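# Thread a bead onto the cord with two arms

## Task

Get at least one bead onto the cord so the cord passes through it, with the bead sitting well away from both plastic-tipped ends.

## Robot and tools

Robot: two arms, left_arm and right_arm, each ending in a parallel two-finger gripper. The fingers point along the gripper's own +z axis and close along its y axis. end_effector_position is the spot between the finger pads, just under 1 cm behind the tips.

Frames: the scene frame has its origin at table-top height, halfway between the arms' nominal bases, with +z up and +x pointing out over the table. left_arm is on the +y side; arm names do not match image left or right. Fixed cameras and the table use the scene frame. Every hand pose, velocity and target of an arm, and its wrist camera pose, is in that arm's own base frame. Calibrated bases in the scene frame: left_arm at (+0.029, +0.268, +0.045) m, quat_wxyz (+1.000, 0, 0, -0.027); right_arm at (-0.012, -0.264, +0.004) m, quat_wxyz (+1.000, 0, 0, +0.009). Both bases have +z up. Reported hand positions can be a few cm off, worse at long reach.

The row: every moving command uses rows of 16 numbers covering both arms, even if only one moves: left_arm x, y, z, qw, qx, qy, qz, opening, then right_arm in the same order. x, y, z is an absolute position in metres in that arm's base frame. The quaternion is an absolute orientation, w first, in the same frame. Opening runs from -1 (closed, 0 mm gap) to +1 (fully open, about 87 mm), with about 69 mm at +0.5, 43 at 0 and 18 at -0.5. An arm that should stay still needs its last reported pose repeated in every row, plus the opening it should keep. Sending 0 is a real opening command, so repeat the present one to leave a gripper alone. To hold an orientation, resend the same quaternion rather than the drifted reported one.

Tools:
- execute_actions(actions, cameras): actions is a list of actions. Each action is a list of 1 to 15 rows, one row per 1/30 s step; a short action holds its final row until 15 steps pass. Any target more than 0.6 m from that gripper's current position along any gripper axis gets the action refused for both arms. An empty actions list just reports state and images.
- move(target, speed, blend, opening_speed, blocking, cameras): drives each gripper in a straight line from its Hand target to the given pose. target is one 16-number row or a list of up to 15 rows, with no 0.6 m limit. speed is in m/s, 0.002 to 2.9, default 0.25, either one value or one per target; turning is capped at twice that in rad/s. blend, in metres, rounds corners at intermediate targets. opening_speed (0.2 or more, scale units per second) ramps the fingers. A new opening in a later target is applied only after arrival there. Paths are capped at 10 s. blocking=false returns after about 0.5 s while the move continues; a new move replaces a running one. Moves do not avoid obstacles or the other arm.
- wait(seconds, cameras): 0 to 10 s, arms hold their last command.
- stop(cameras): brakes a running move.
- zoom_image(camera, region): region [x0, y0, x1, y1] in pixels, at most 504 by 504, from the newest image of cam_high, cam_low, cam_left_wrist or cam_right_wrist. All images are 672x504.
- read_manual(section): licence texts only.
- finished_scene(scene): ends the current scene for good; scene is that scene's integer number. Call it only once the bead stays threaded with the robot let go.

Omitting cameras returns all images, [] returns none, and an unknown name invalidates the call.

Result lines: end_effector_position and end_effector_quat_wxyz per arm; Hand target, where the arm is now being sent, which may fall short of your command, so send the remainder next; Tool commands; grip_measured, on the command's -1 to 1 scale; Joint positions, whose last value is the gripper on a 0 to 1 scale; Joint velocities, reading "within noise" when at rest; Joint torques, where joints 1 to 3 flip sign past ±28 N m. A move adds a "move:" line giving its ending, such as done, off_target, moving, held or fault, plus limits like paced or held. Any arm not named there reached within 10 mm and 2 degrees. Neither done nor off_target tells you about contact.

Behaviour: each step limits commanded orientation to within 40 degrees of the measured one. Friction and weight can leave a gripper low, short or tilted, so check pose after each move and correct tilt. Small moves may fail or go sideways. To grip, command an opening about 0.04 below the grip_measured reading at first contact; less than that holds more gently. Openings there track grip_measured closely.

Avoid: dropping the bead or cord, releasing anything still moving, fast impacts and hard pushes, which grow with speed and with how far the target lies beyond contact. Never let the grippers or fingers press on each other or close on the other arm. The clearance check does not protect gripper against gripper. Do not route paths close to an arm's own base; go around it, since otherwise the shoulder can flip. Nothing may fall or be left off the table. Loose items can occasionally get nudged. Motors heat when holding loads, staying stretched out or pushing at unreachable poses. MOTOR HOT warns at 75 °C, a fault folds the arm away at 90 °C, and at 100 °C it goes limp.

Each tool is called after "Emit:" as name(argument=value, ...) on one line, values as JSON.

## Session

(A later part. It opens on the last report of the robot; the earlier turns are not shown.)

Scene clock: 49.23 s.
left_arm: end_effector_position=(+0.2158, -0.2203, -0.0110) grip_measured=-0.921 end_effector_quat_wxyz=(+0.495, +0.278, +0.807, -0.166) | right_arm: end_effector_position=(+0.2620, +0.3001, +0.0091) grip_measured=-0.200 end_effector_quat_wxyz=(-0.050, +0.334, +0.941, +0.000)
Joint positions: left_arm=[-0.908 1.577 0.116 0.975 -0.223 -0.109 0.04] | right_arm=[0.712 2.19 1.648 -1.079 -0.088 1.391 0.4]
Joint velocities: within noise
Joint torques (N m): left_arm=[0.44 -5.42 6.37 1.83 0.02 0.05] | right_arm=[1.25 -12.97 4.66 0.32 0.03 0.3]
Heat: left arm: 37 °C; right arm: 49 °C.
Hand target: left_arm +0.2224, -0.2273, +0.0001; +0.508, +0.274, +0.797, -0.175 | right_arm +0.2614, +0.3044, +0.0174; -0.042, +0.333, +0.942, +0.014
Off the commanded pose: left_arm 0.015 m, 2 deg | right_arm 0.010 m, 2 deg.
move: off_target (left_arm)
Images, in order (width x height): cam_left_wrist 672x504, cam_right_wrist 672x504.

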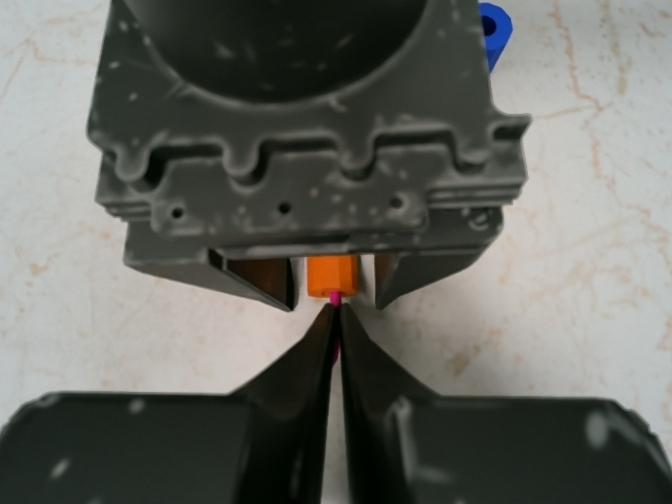

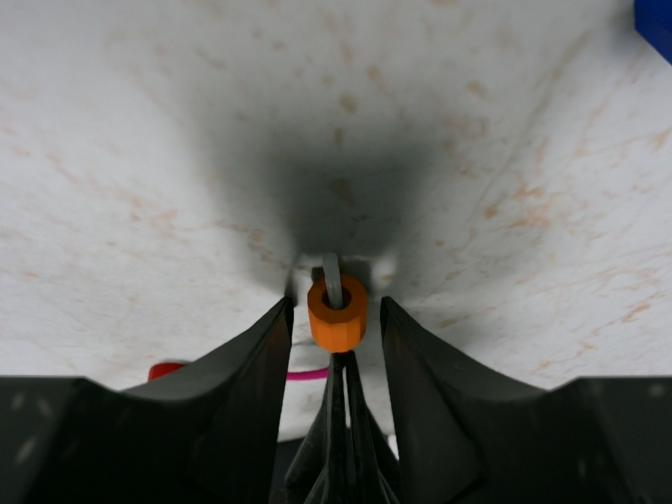

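Emit:
move(target=[[0.2225, -0.2275, 0.000, 0.5080, 0.2746, 0.7974, -0.1749, -1, 0.2845, 0.2825, 0.019, -0.0411, 0.3335, 0.9417, 0.0146, -0.2]], speed=0.06, cameras=["cam_left_wrist","cam_right_wrist"])

Emit:
zoom_image(camera="cam_left_wrist", region=[260, 180, 420, 330])

Emit:
zoom_image(camera="cam_right_wrist", region=[260, 230, 420, 400])

Scene clock: 50.73 s.
left_arm: end_effector_position=(+0.2158, -0.2203, -0.0110) grip_measured=-0.921 end_effector_quat_wxyz=(+0.495, +0.278, +0.807, -0.166) | right_arm: end_effector_position=(+0.2794, +0.2805, +0.0092) grip_measured=-0.200 end_effector_quat_wxyz=(-0.051, +0.336, +0.940, +0.004)
Joint positions: left_arm=[-0.908 1.577 0.116 0.975 -0.223 -0.109 0.04] | right_arm=[0.646 2.19 1.648 -1.079 -0.089 1.33 0.4]
Joint velocities: within noise
Joint torques (N m): left_arm=[0.53 -5.42 6.43 1.84 0.02 0.06] | right_arm=[0.25 -11.66 7.5 0.13 0.07 0.13]
Heat: left arm: 37 °C; right arm: 49 °C.
Hand target: left_arm +0.2224, -0.2273, +0.0001; +0.508, +0.274, +0.797, -0.175 | right_arm +0.2843, +0.2824, +0.0189; -0.041, +0.334, +0.942, +0.014
Off the commanded pose: left_arm 0.015 m, 2 deg | right_arm 0.011 m, 2 deg.
move: off_target (left_arm, right_arm)
Images, in order (width x height): cam_left_wrist 672x504, cam_right_wrist 672x504.

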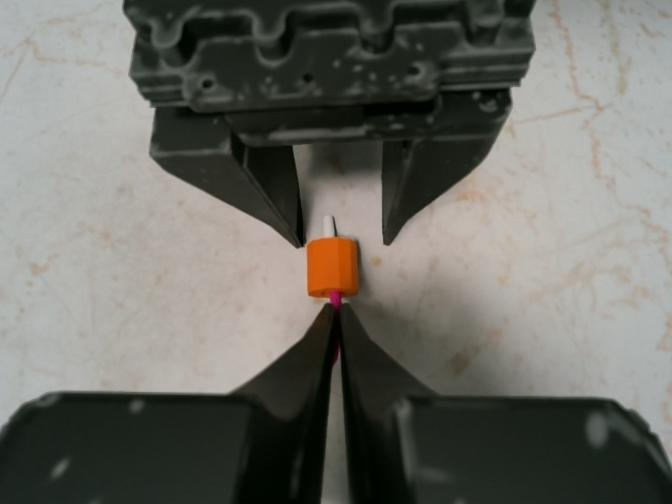

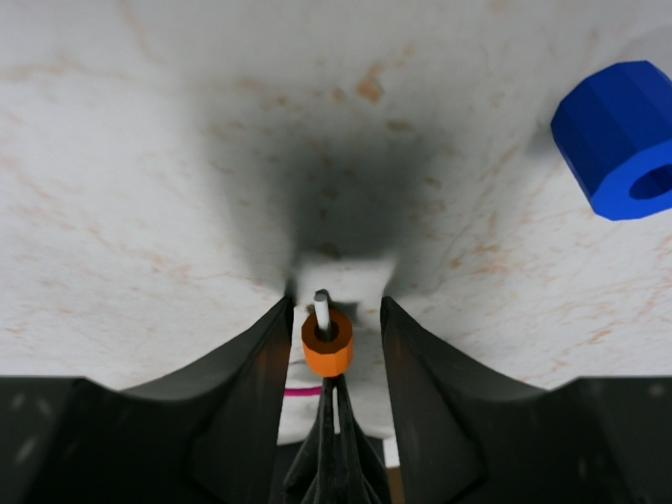

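Scaled by 3.150 from the camera's 672x504 image, which has a finer 960x720 frame.

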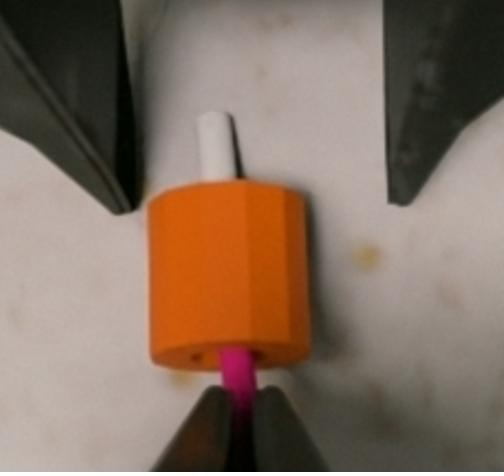

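Scaled by 2.965 from the camera's 672x504 image, which has a finer 960x720 frame.

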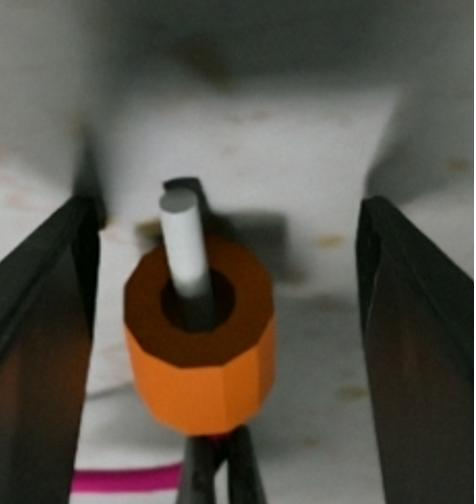

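Emit:
move(target=[[0.2225, -0.2275, 0.000, 0.5080, 0.2746, 0.7974, -0.1749, -1, 0.2905, 0.2875, 0.0195, -0.0411, 0.3335, 0.9417, 0.0146, -0.2]], speed=0.05, cameras=["cam_left_wrist","cam_right_wrist"])

Emit:
zoom_image(camera="cam_left_wrist", region=[260, 180, 420, 330])

Scene clock: 52.00 s.
left_arm: end_effector_position=(+0.2158, -0.2203, -0.0110) grip_measured=-0.921 end_effector_quat_wxyz=(+0.495, +0.278, +0.807, -0.166) | right_arm: end_effector_position=(+0.2837, +0.2837, +0.0135) grip_measured=-0.200 end_effector_quat_wxyz=(-0.048, +0.336, +0.941, +0.008)
Joint positions: left_arm=[-0.908 1.577 0.116 0.975 -0.223 -0.109 0.04] | right_arm=[0.646 2.196 1.677 -1.092 -0.089 1.33 0.4]
Joint velocities: within noise
Joint torques (N m): left_arm=[0.36 -5.46 6.37 1.84 0.01 0.07] | right_arm=[0.39 -9.68 9.36 0.08 0.09 0.15]
Heat: left arm: 37 °C; right arm: 49 °C.
Hand target: left_arm +0.2224, -0.2273, +0.0001; +0.508, +0.274, +0.797, -0.175 | right_arm +0.2904, +0.2874, +0.0196; -0.041, +0.334, +0.942, +0.015
Off the commanded pose: left_arm 0.015 m, 2 deg | right_arm 0.010 m, 1 deg.
move: off_target (left_arm)
Images, in order (width x height): cam_left_wrist 672x504, cam_right_wrist 672x504.

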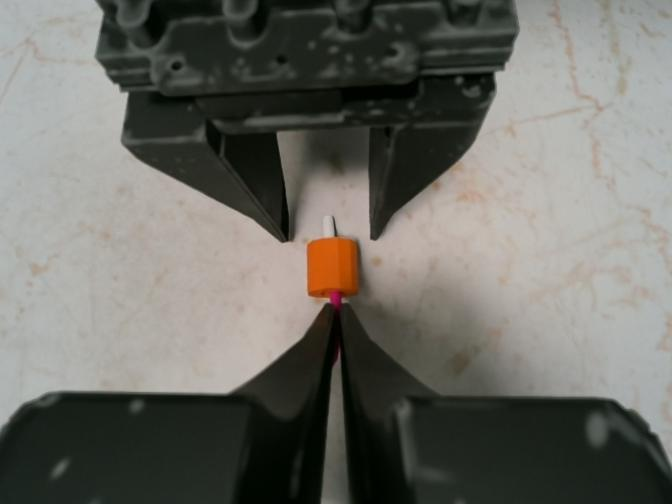

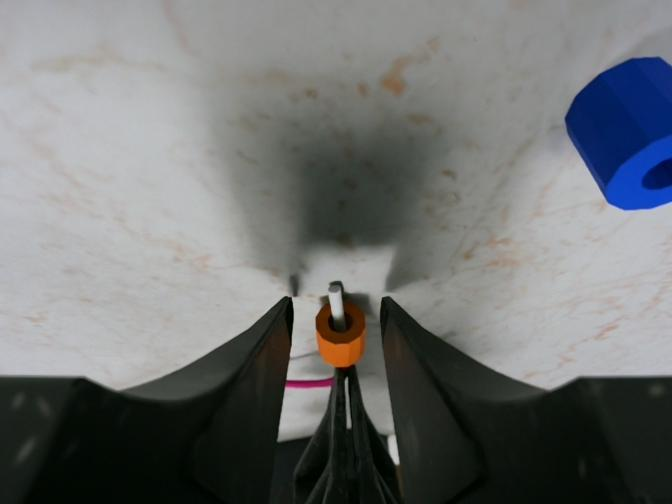

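Scaled by 3.150 from the camera's 672x504 image, which has a finer 960x720 frame.

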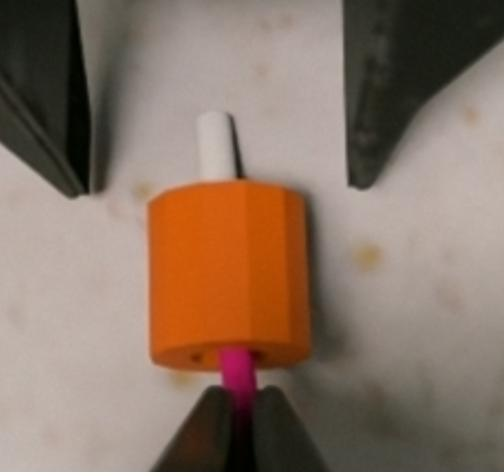

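Emit:
move(target=[[0.2225, -0.2275, 0.000, 0.5080, 0.2746, 0.7974, -0.1749, -1, 0.2905, 0.2875, 0.0145, -0.0411, 0.3335, 0.9417, 0.0146, -0.2],[0.2225, -0.2275, 0.000, 0.5080, 0.2746, 0.7974, -0.1749, -1, 0.2905, 0.2875, 0.0145, -0.0411, 0.3335, 0.9417, 0.0146, -1]], speed=0.05, opening_speed=0.7, cameras=["cam_left_wrist","cam_right_wrist"])

Emit:
zoom_image(camera="cam_left_wrist", region=[260, 180, 420, 330])

Scene clock: 54.30 s.
left_arm: end_effector_position=(+0.2158, -0.2203, -0.0110) grip_measured=-0.921 end_effector_quat_wxyz=(+0.495, +0.278, +0.806, -0.166) | right_arm: end_effector_position=(+0.2831, +0.2833, +0.0112) grip_measured=-0.878 end_effector_quat_wxyz=(-0.050, +0.336, +0.941, +0.005)
Joint positions: left_arm=[-0.908 1.577 0.116 0.975 -0.223 -0.109 0.04] | right_arm=[0.646 2.202 1.677 -1.092 -0.089 1.33 0.061]
Joint velocities: within noise
Joint torques (N m): left_arm=[0.53 -5.42 6.34 1.87 0.01 0.04] | right_arm=[0.43 -9.78 8.31 0.2 0.08 0.14]
Heat: left arm: 38 °C; right arm: 48 °C.
Hand target: left_arm +0.2224, -0.2273, +0.0001; +0.508, +0.275, +0.797, -0.175 | right_arm +0.2904, +0.2874, +0.0146; -0.041, +0.334, +0.942, +0.015
Off the commanded pose: left_arm 0.015 m, 2 deg | right_arm 0.009 m, 2 deg.
move: off_target (left_arm)
Images, in order (width x height): cam_left_wrist 672x504, cam_right_wrist 672x504.

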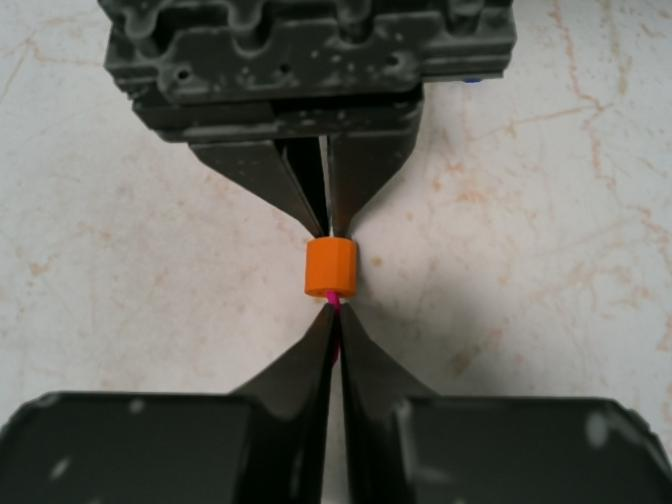

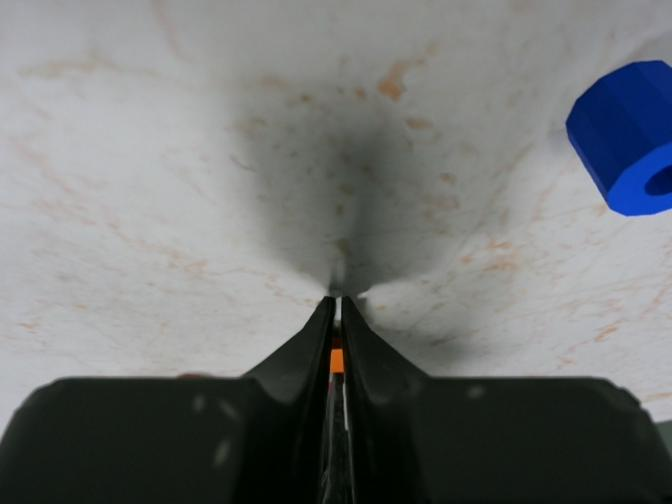

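Scaled by 3.150 from the camera's 672x504 image, which has a finer 960x720 frame.

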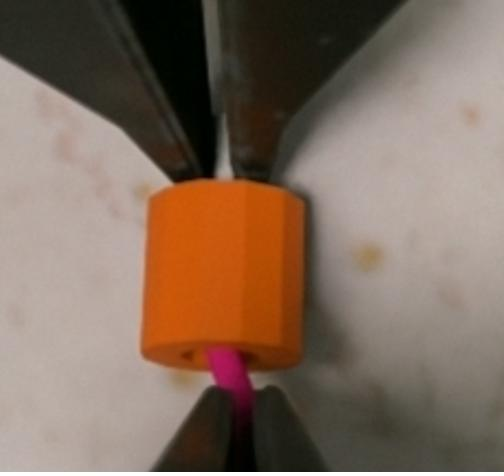

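Emit:
move(target=[[0.2225, -0.2275, 0.000, 0.5080, 0.2746, 0.7974, -0.1749, -0.4, 0.2905, 0.2875, 0.0145, -0.0411, 0.3335, 0.9417, 0.0146, -1],[0.188, -0.195, 0.045, 0.5080, 0.2746, 0.7974, -0.1749, -0.4, 0.2905, 0.2875, 0.0145, -0.0411, 0.3335, 0.9417, 0.0146, -1],[0.21, -0.04, 0.13, 0.5500, 0.10, 0.825, -0.06, -0.4, 0.2905, 0.2875, 0.0145, -0.0411, 0.3335, 0.9417, 0.0146, -1]], speed=0.15, blend=[0, 0.02, 0], opening_speed=0.9, cameras=["cam_left_wrist","cam_high"])

Scene clock: 58.43 s.
left_arm: end_effector_position=(+0.2090, -0.0397, +0.1166) grip_measured=-0.400 end_effector_quat_wxyz=(+0.538, +0.097, +0.835, -0.059) | right_arm: end_effector_position=(+0.2831, +0.2833, +0.0112) grip_measured=-0.878 end_effector_quat_wxyz=(-0.050, +0.336, +0.941, +0.005)
Joint positions: left_arm=[-0.116 0.245 0.328 -0.512 0.099 0.051 0.3] | right_arm=[0.646 2.202 1.677 -1.092 -0.089 1.33 0.061]
Joint velocities: within noise
Joint torques (N m): left_arm=[0.5 1.11 11.25 1.87 0.17 0.1] | right_arm=[0.32 -9.63 8.35 0.22 0.08 0.15]
Heat: left arm: 38 °C; right arm: 48 °C.
Hand target: left_arm +0.2101, -0.0401, +0.1298; +0.551, +0.100, +0.826, -0.060 | right_arm +0.2904, +0.2874, +0.0146; -0.041, +0.334, +0.942, +0.015
Off the commanded pose: left_arm 0.013 m, 2 deg | right_arm 0.009 m, 2 deg.
move: off_target (left_arm)
Images, in order (width x height): cam_high 672x504, cam_left_wrist 672x504.

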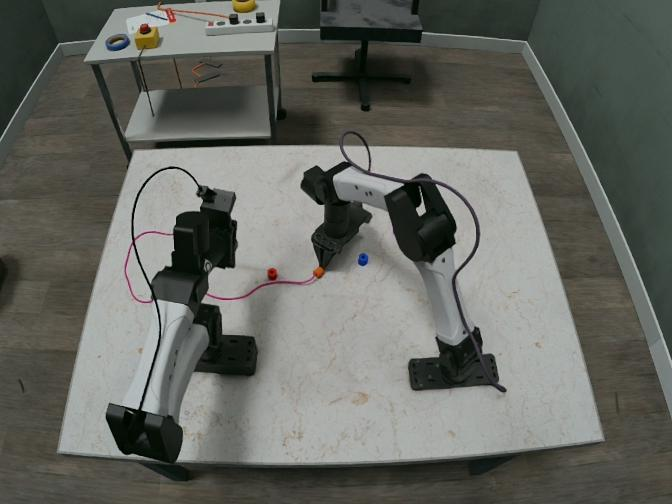

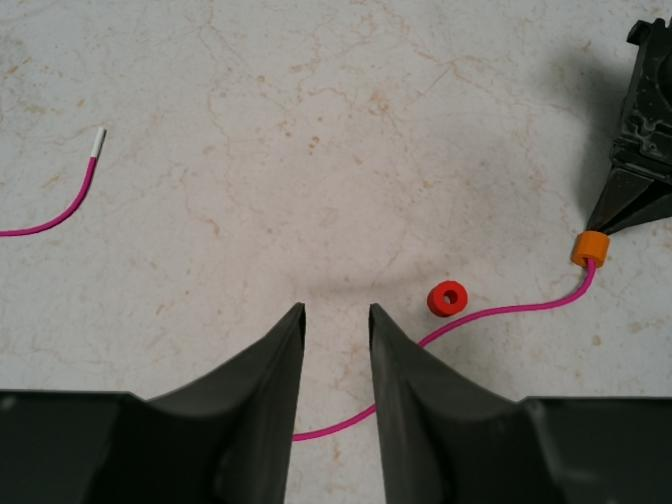

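Emit:
move(target=[[0.21, -0.04, 0.13, 0.5500, 0.10, 0.825, -0.06, -0.4, 0.290, 0.283, 0.050, 0.2424, 0.3383, 0.9048, -0.0906, -1]], speed=0.2)

Emit:
zoom_image(camera="cam_low", region=[270, 190, 400, 280])

Scene clock: 60.83 s.
left_arm: end_effector_position=(+0.2089, -0.0399, +0.1165) grip_measured=-0.400 end_effector_quat_wxyz=(+0.538, +0.097, +0.835, -0.059) | right_arm: end_effector_position=(+0.2829, +0.2765, +0.0307) grip_measured=-0.878 end_effector_quat_wxyz=(+0.228, +0.330, +0.909, -0.112)
Joint positions: left_arm=[-0.116 0.245 0.328 -0.512 0.1 0.052 0.3] | right_arm=[0.898 2.146 1.677 -1.177 0.508 1.613 0.061]
Joint velocities: within noise
Joint torques (N m): left_arm=[0.54 1.17 11.41 1.87 0.16 0.06] | right_arm=[0.59 -12.41 8.99 -0.05 0.42 0.31]
Heat: left arm: 38 °C; right arm: 48 °C.
Hand target: left_arm +0.2101, -0.0401, +0.1299; +0.551, +0.100, +0.826, -0.060 | right_arm +0.2896, +0.2826, +0.0499; +0.242, +0.339, +0.905, -0.090
Off the commanded pose: left_arm 0.014 m, 2 deg | right_arm 0.022 m, 3 deg.
move: off_target (left_arm, right_arm)

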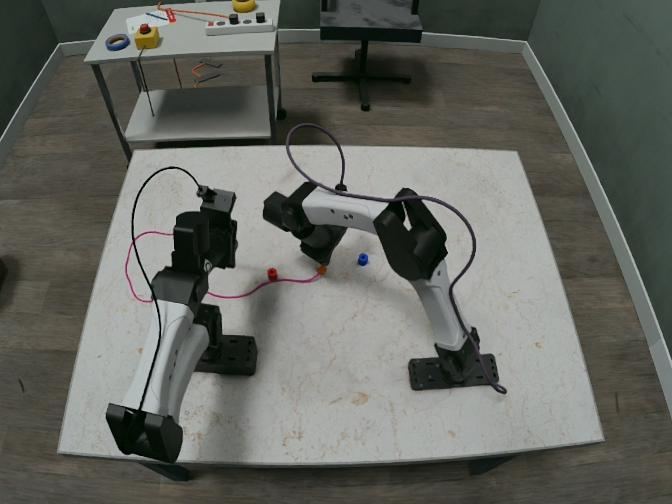

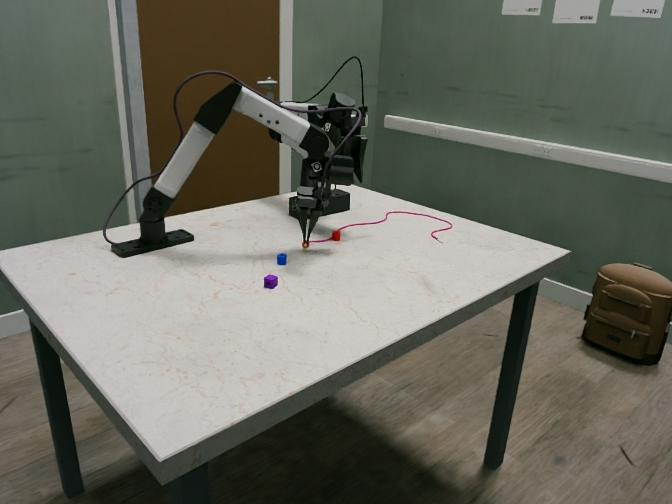

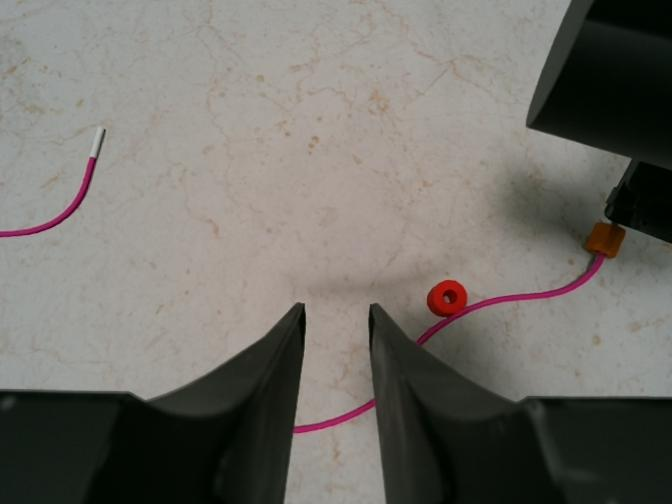

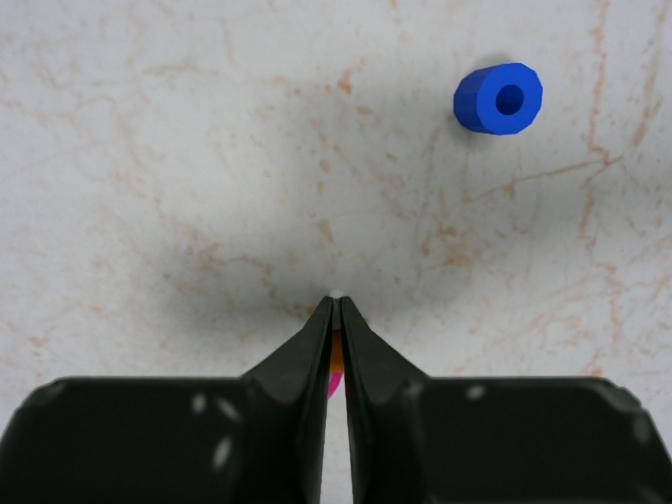

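Scaled by 3.877 from the camera's 672x504 image, which has a finer 960x720 frame.

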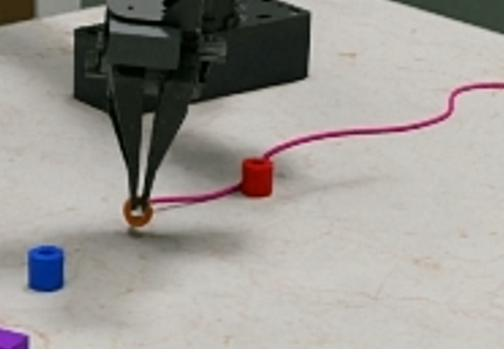

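Emit:
move(target=[[0.21, -0.04, 0.13, 0.5500, 0.10, 0.825, -0.06, -0.4, 0.295, 0.285, 0.135, 0.2424, 0.3383, 0.9048, -0.0906, -1]], speed=0.15, cameras=["cam_left_wrist","cam_low","cam_high"])

Emit:
zoom_image(camera="cam_low", region=[270, 190, 400, 280])

Scene clock: 62.50 s.
left_arm: end_effector_position=(+0.2089, -0.0399, +0.1165) grip_measured=-0.400 end_effector_quat_wxyz=(+0.538, +0.097, +0.835, -0.059) | right_arm: end_effector_position=(+0.2895, +0.2834, +0.1260) grip_measured=-0.878 end_effector_quat_wxyz=(+0.234, +0.333, +0.908, -0.099)
Joint positions: left_arm=[-0.116 0.245 0.328 -0.512 0.1 0.052 0.3] | right_arm=[0.898 2.139 2.047 -1.524 0.513 1.614 0.061]
Joint velocities: within noise
Joint torques (N m): left_arm=[0.49 1.1 11.3 1.88 0.15 0.07] | right_arm=[-0.01 -9.7 9.51 0.01 0.43 0.19]
Heat: left arm: 38 °C; right arm: 48 °C.
Hand target: left_arm +0.2101, -0.0401, +0.1299; +0.551, +0.100, +0.826, -0.060 | right_arm +0.2949, +0.2848, +0.1350; +0.243, +0.338, +0.905, -0.090
Off the commanded pose: left_arm 0.014 m, 2 deg | right_arm 0.011 m, 2 deg.
move: off_target (left_arm, right_arm)
Images, in order (width x height): cam_high 672x504, cam_low 672x504, cam_left_wrist 672x504.

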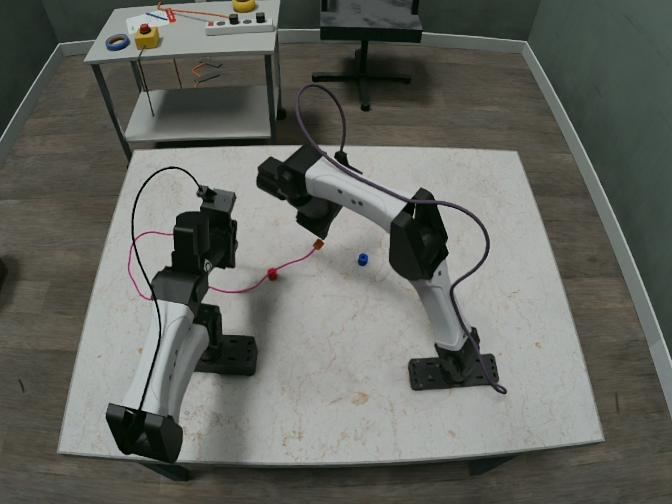

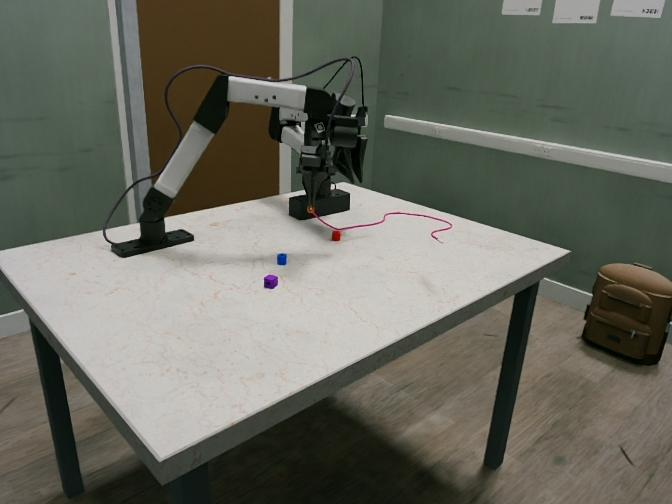

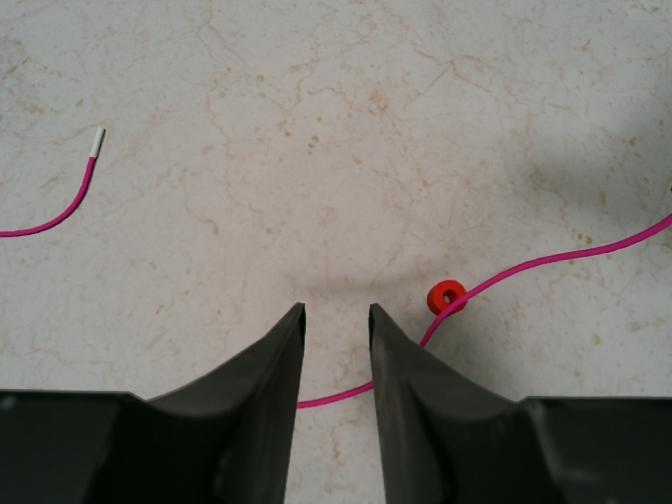

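Scaled by 3.877 from the camera's 672x504 image, which has a finer 960x720 frame.

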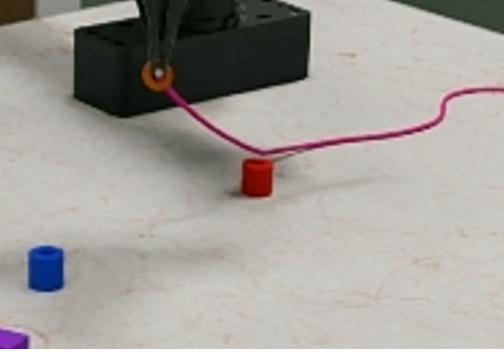

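Emit:
move(target=[[0.22, 0.10, 0.13, 0.5600, 0.0, 0.829, 0.0, -0.4, 0.295, 0.285, 0.09, 0.2424, 0.3383, 0.9048, -0.0906, -1],[0.22, 0.12, 0.13, 0.5600, 0.0, 0.829, 0.0, -0.4, 0.285, 0.30, 0.06, 0.3810, 0.3199, 0.8557, -0.1424, -1]], speed=0.2, cameras=["cam_right_wrist","cam_low","cam_high"])

Emit:
zoom_image(camera="cam_low", region=[270, 190, 400, 280])

Scene clock: 65.57 s.
left_arm: end_effector_position=(+0.2155, +0.1133, +0.1164) grip_measured=-0.400 end_effector_quat_wxyz=(+0.548, -0.014, +0.836, -0.014) | right_arm: end_effector_position=(+0.2836, +0.3004, +0.0574) grip_measured=-0.878 end_effector_quat_wxyz=(+0.374, +0.319, +0.859, -0.141)
Joint positions: left_arm=[1.022 0.76 0.428 -0.37 0.905 0.545 0.3] | right_arm=[1.054 2.259 1.868 -1.392 0.801 1.854 0.061]
Joint velocities: within noise
Joint torques (N m): left_arm=[0.43 -0.1 11.41 1.62 0.51 0.12] | right_arm=[0.72 -10.17 6.76 -0.28 0.53 0.28]
Heat: left arm: 38 °C; right arm: 48 °C.
Hand target: left_arm +0.2195, +0.1196, +0.1300; +0.560, +0.000, +0.829, +0.000 | right_arm +0.2850, +0.3001, +0.0600; +0.381, +0.320, +0.856, -0.142
Off the commanded pose: left_arm 0.016 m, 3 deg | right_arm 0.003 m, 1 deg.
move: off_target (left_arm)
Images, in order (width x height): cam_high 672x504, cam_low 672x504, cam_right_wrist 672x504.

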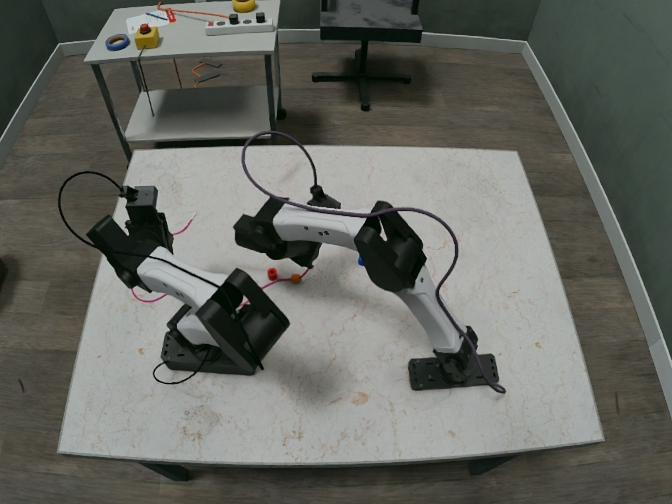

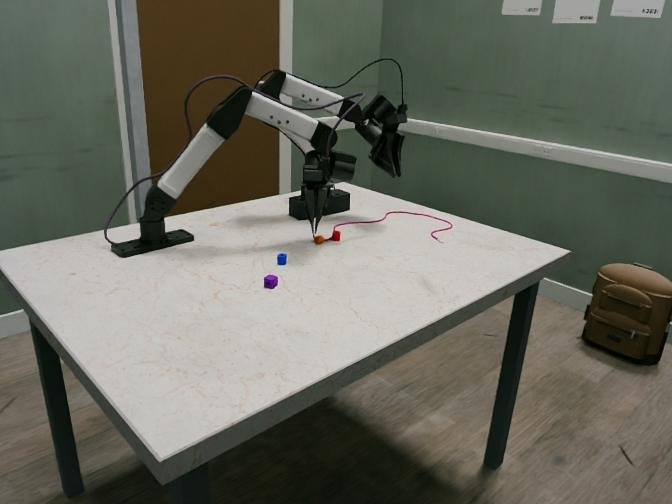

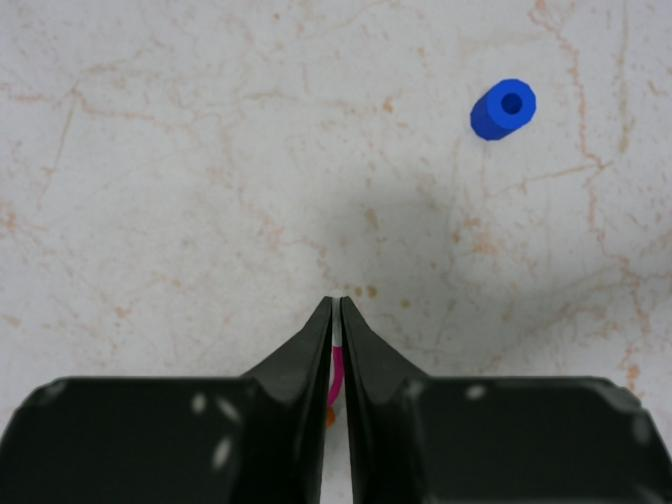

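Scaled by 3.877 from the camera's 672x504 image, which has a finer 960x720 frame.

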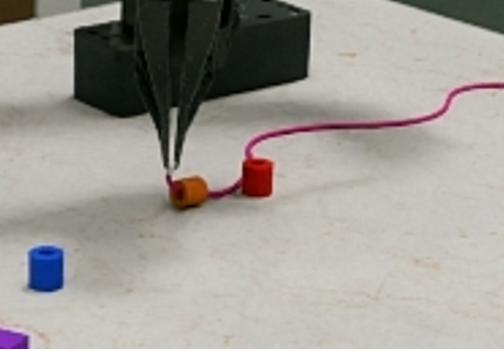

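Emit:
move(target=[[0.22, 0.12, 0.13, 0.5600, 0.0, 0.829, 0.0, -0.4, 0.29, 0.295, 0.14, 0.3810, 0.3199, 0.8557, -0.1424, -1]], speed=0.12, cameras=["cam_right_wrist","cam_low","cam_high"])

Emit:
zoom_image(camera="cam_low", region=[270, 190, 400, 280])

Scene clock: 67.43 s.
left_arm: end_effector_position=(+0.2156, +0.1132, +0.1165) grip_measured=-0.400 end_effector_quat_wxyz=(+0.548, -0.013, +0.836, -0.014) | right_arm: end_effector_position=(+0.2849, +0.2941, +0.1207) grip_measured=-0.878 end_effector_quat_wxyz=(+0.376, +0.303, +0.866, -0.133)
Joint positions: left_arm=[1.022 0.76 0.428 -0.37 0.906 0.545 0.3] | right_arm=[1.045 2.185 2.004 -1.548 0.809 1.785 0.061]
Joint velocities: within noise
Joint torques (N m): left_arm=[0.51 -0.09 11.38 1.63 0.5 0.1] | right_arm=[-0.16 -12.55 9.05 -0.17 0.54 0.15]
Heat: left arm: 38 °C; right arm: 48 °C.
Hand target: left_arm +0.2195, +0.1196, +0.1300; +0.560, +0.000, +0.829, +0.000 | right_arm +0.2898, +0.2943, +0.1395; +0.385, +0.311, +0.861, -0.114
Off the commanded pose: left_arm 0.016 m, 3 deg | right_arm 0.020 m, 3 deg.
joint sent to its limit (right arm) — joint 4 (wrist pitch), lower limit. The joint targets are off in orientation, not in position.
move: off_target (left_arm, right_arm)
Images, in order (width x height): cam_high 672x504, cam_low 672x504, cam_right_wrist 672x504.

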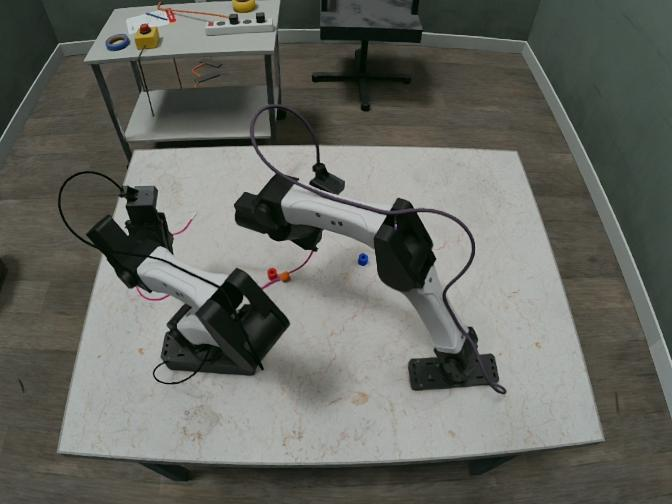

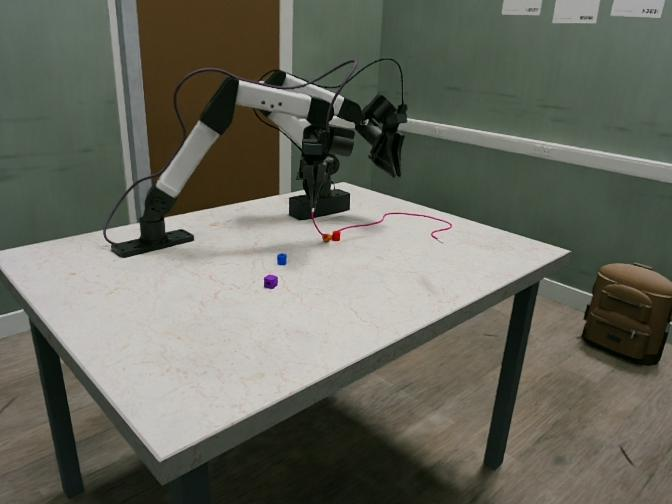

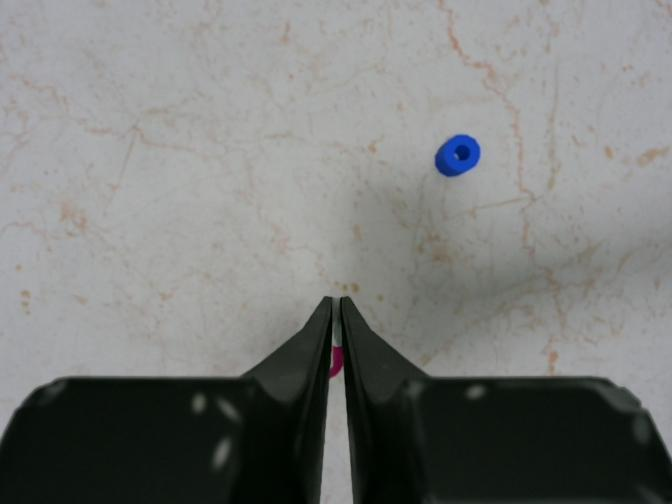

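Scaled by 3.877 from the camera's 672x504 image, which has a finer 960x720 frame.

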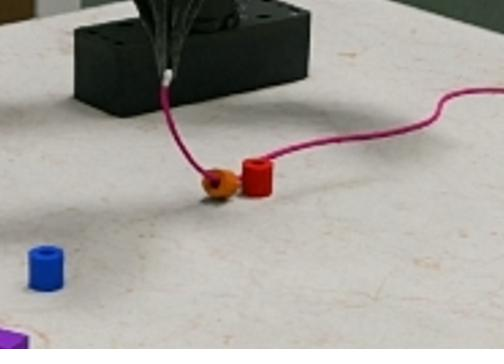

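Emit:
move(target=[[0.22, 0.12, 0.13, 0.5600, 0.0, 0.829, 0.0, -0.4, 0.335, 0.30, 0.07, 0.2424, 0.3383, 0.9048, -0.0906, -1],[0.22, 0.12, 0.13, 0.5600, 0.0, 0.829, 0.0, -0.4, 0.352, 0.309, 0.020, 0.2424, 0.3383, 0.9048, -0.0906, -1]], speed=0.1, blend=[0.02, 0], cameras=["cam_right_wrist","cam_low","cam_high"])

Emit:
zoom_image(camera="cam_low", region=[270, 190, 400, 280])

Scene clock: 70.30 s.
left_arm: end_effector_position=(+0.2156, +0.1133, +0.1165) grip_measured=-0.400 end_effector_quat_wxyz=(+0.548, -0.013, +0.836, -0.014) | right_arm: end_effector_position=(+0.3416, +0.3013, +0.0155) grip_measured=-0.878 end_effector_quat_wxyz=(+0.235, +0.330, +0.907, -0.112)
Joint positions: left_arm=[1.022 0.76 0.428 -0.37 0.906 0.546 0.3] | right_arm=[0.837 2.385 2.015 -1.235 0.525 1.545 0.061]
Joint velocities: within noise
Joint torques (N m): left_arm=[0.44 -0.05 11.43 1.63 0.5 0.06] | right_arm=[-0.17 -11.06 8.34 0.43 0.3 0.19]
Heat: left arm: 38 °C; right arm: 48 °C.
Hand target: left_arm +0.2195, +0.1196, +0.1300; +0.560, +0.000, +0.829, +0.000 | right_arm +0.3517, +0.3087, +0.0203; +0.242, +0.338, +0.905, -0.091
Off the commanded pose: left_arm 0.016 m, 3 deg | right_arm 0.014 m, 3 deg.
move: off_target (left_arm, right_arm)
Images, in order (width x height): cam_high 672x504, cam_low 672x504, cam_right_wrist 672x504.

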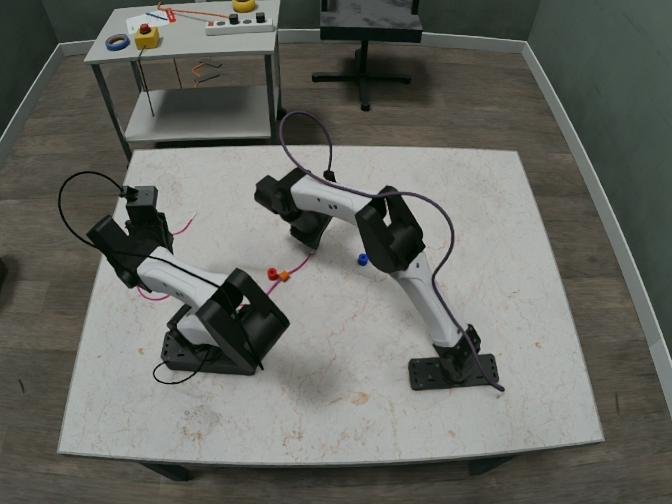

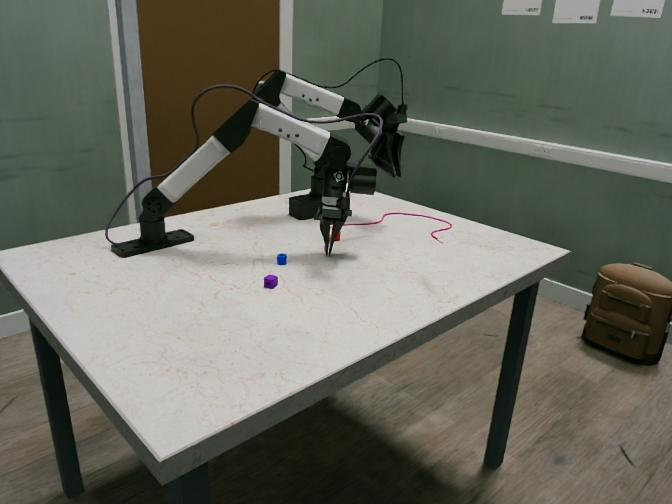

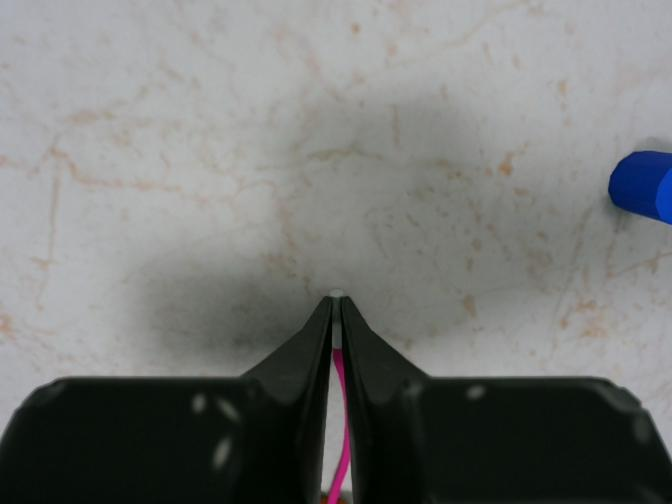

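Scaled by 3.877 from the camera's 672x504 image, which has a finer 960x720 frame.

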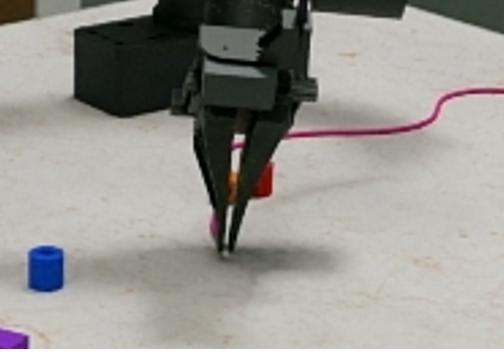

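Emit:
move(target=[[0.22, 0.12, 0.13, 0.5600, 0.0, 0.829, 0.0, -0.4, 0.352, 0.309, 0.0135, 0.2424, 0.3383, 0.9048, -0.0906, -1],[0.22, 0.12, 0.13, 0.5600, 0.0, 0.829, 0.0, -0.4, 0.352, 0.309, 0.0135, 0.2424, 0.3383, 0.9048, -0.0906, -0.55],[0.22, 0.12, 0.13, 0.5600, 0.0, 0.829, 0.0, -0.4, 0.33, 0.29, 0.10, 0.2424, 0.3383, 0.9048, -0.0906, -0.55]], speed=0.08, opening_speed=0.6, cameras=["cam_right_wrist","cam_low","cam_high"])

Emit:
zoom_image(camera="cam_low", region=[270, 190, 400, 280])

Emit:
zoom_image(camera="cam_high", region=[230, 220, 350, 310])

Scene clock: 74.20 s.
left_arm: end_effector_position=(+0.2156, +0.1133, +0.1165) grip_measured=-0.400 end_effector_quat_wxyz=(+0.548, -0.013, +0.836, -0.014) | right_arm: end_effector_position=(+0.3257, +0.2841, +0.0776) grip_measured=-0.550 end_effector_quat_wxyz=(+0.232, +0.328, +0.908, -0.117)
Joint positions: left_arm=[1.022 0.76 0.428 -0.37 0.906 0.546 0.3] | right_arm=[0.837 2.269 2.063 -1.411 0.524 1.543 0.225]
Joint velocities: within noise
Joint torques (N m): left_arm=[0.44 -0.12 11.41 1.63 0.51 0.09] | right_arm=[0.68 -13.81 9.54 0.03 0.3 0.28]
Heat: left arm: 39 °C; right arm: 49 °C.
Hand target: left_arm +0.2195, +0.1196, +0.1300; +0.560, +0.000, +0.829, +0.000 | right_arm +0.3296, +0.2895, +0.0997; +0.242, +0.338, +0.905, -0.090
Off the commanded pose: left_arm 0.016 m, 3 deg | right_arm 0.024 m, 4 deg.
move: off_target (left_arm, right_arm)
Images, in order (width x height): cam_high 672x504, cam_low 672x504, cam_right_wrist 672x504.

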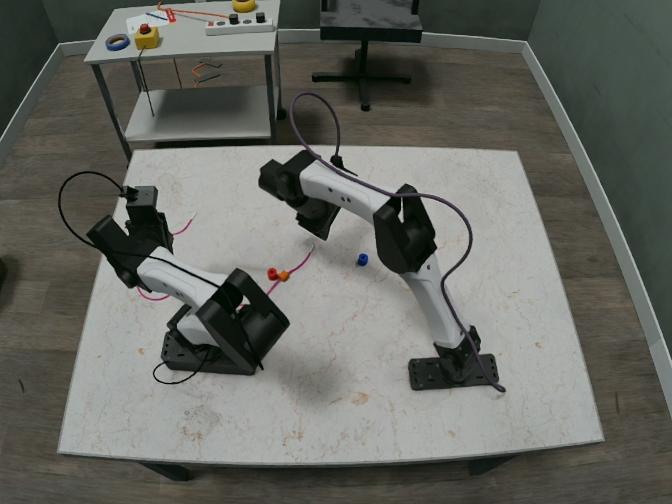

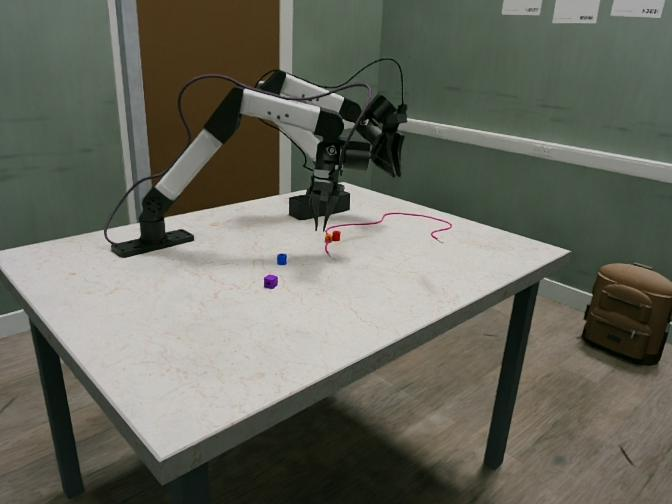

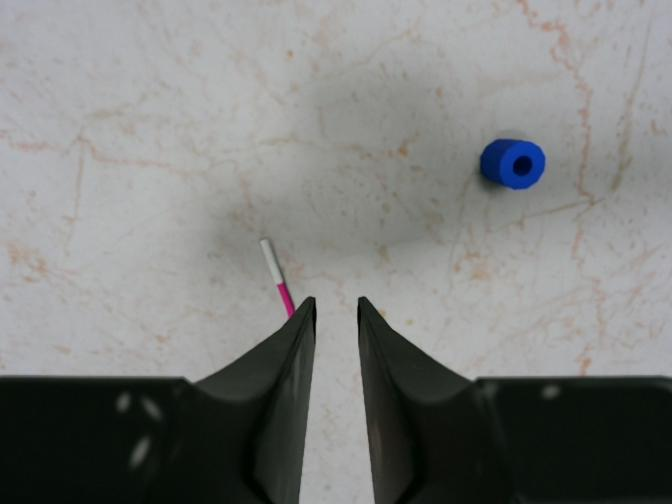

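Scaled by 3.877 from the camera's 672x504 image, which has a finer 960x720 frame.

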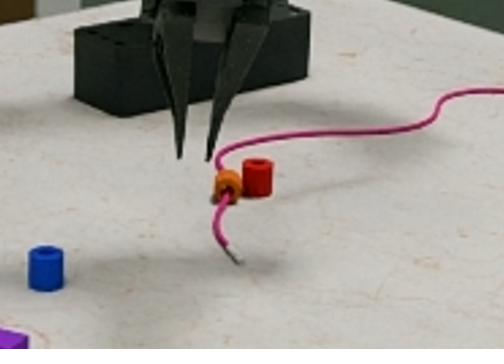

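Scaled by 4.200 from the camera's 672x504 image, which has a finer 960x720 frame.

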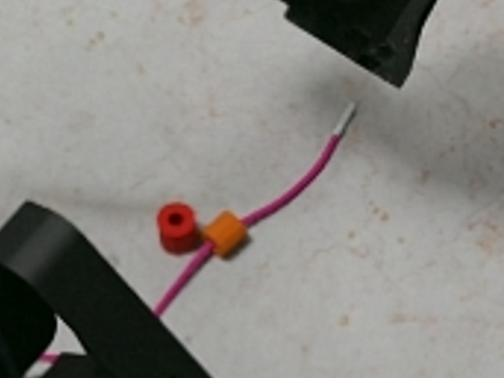

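Emit:
finished_scene(scene=2)

The scene is finished: the task was done.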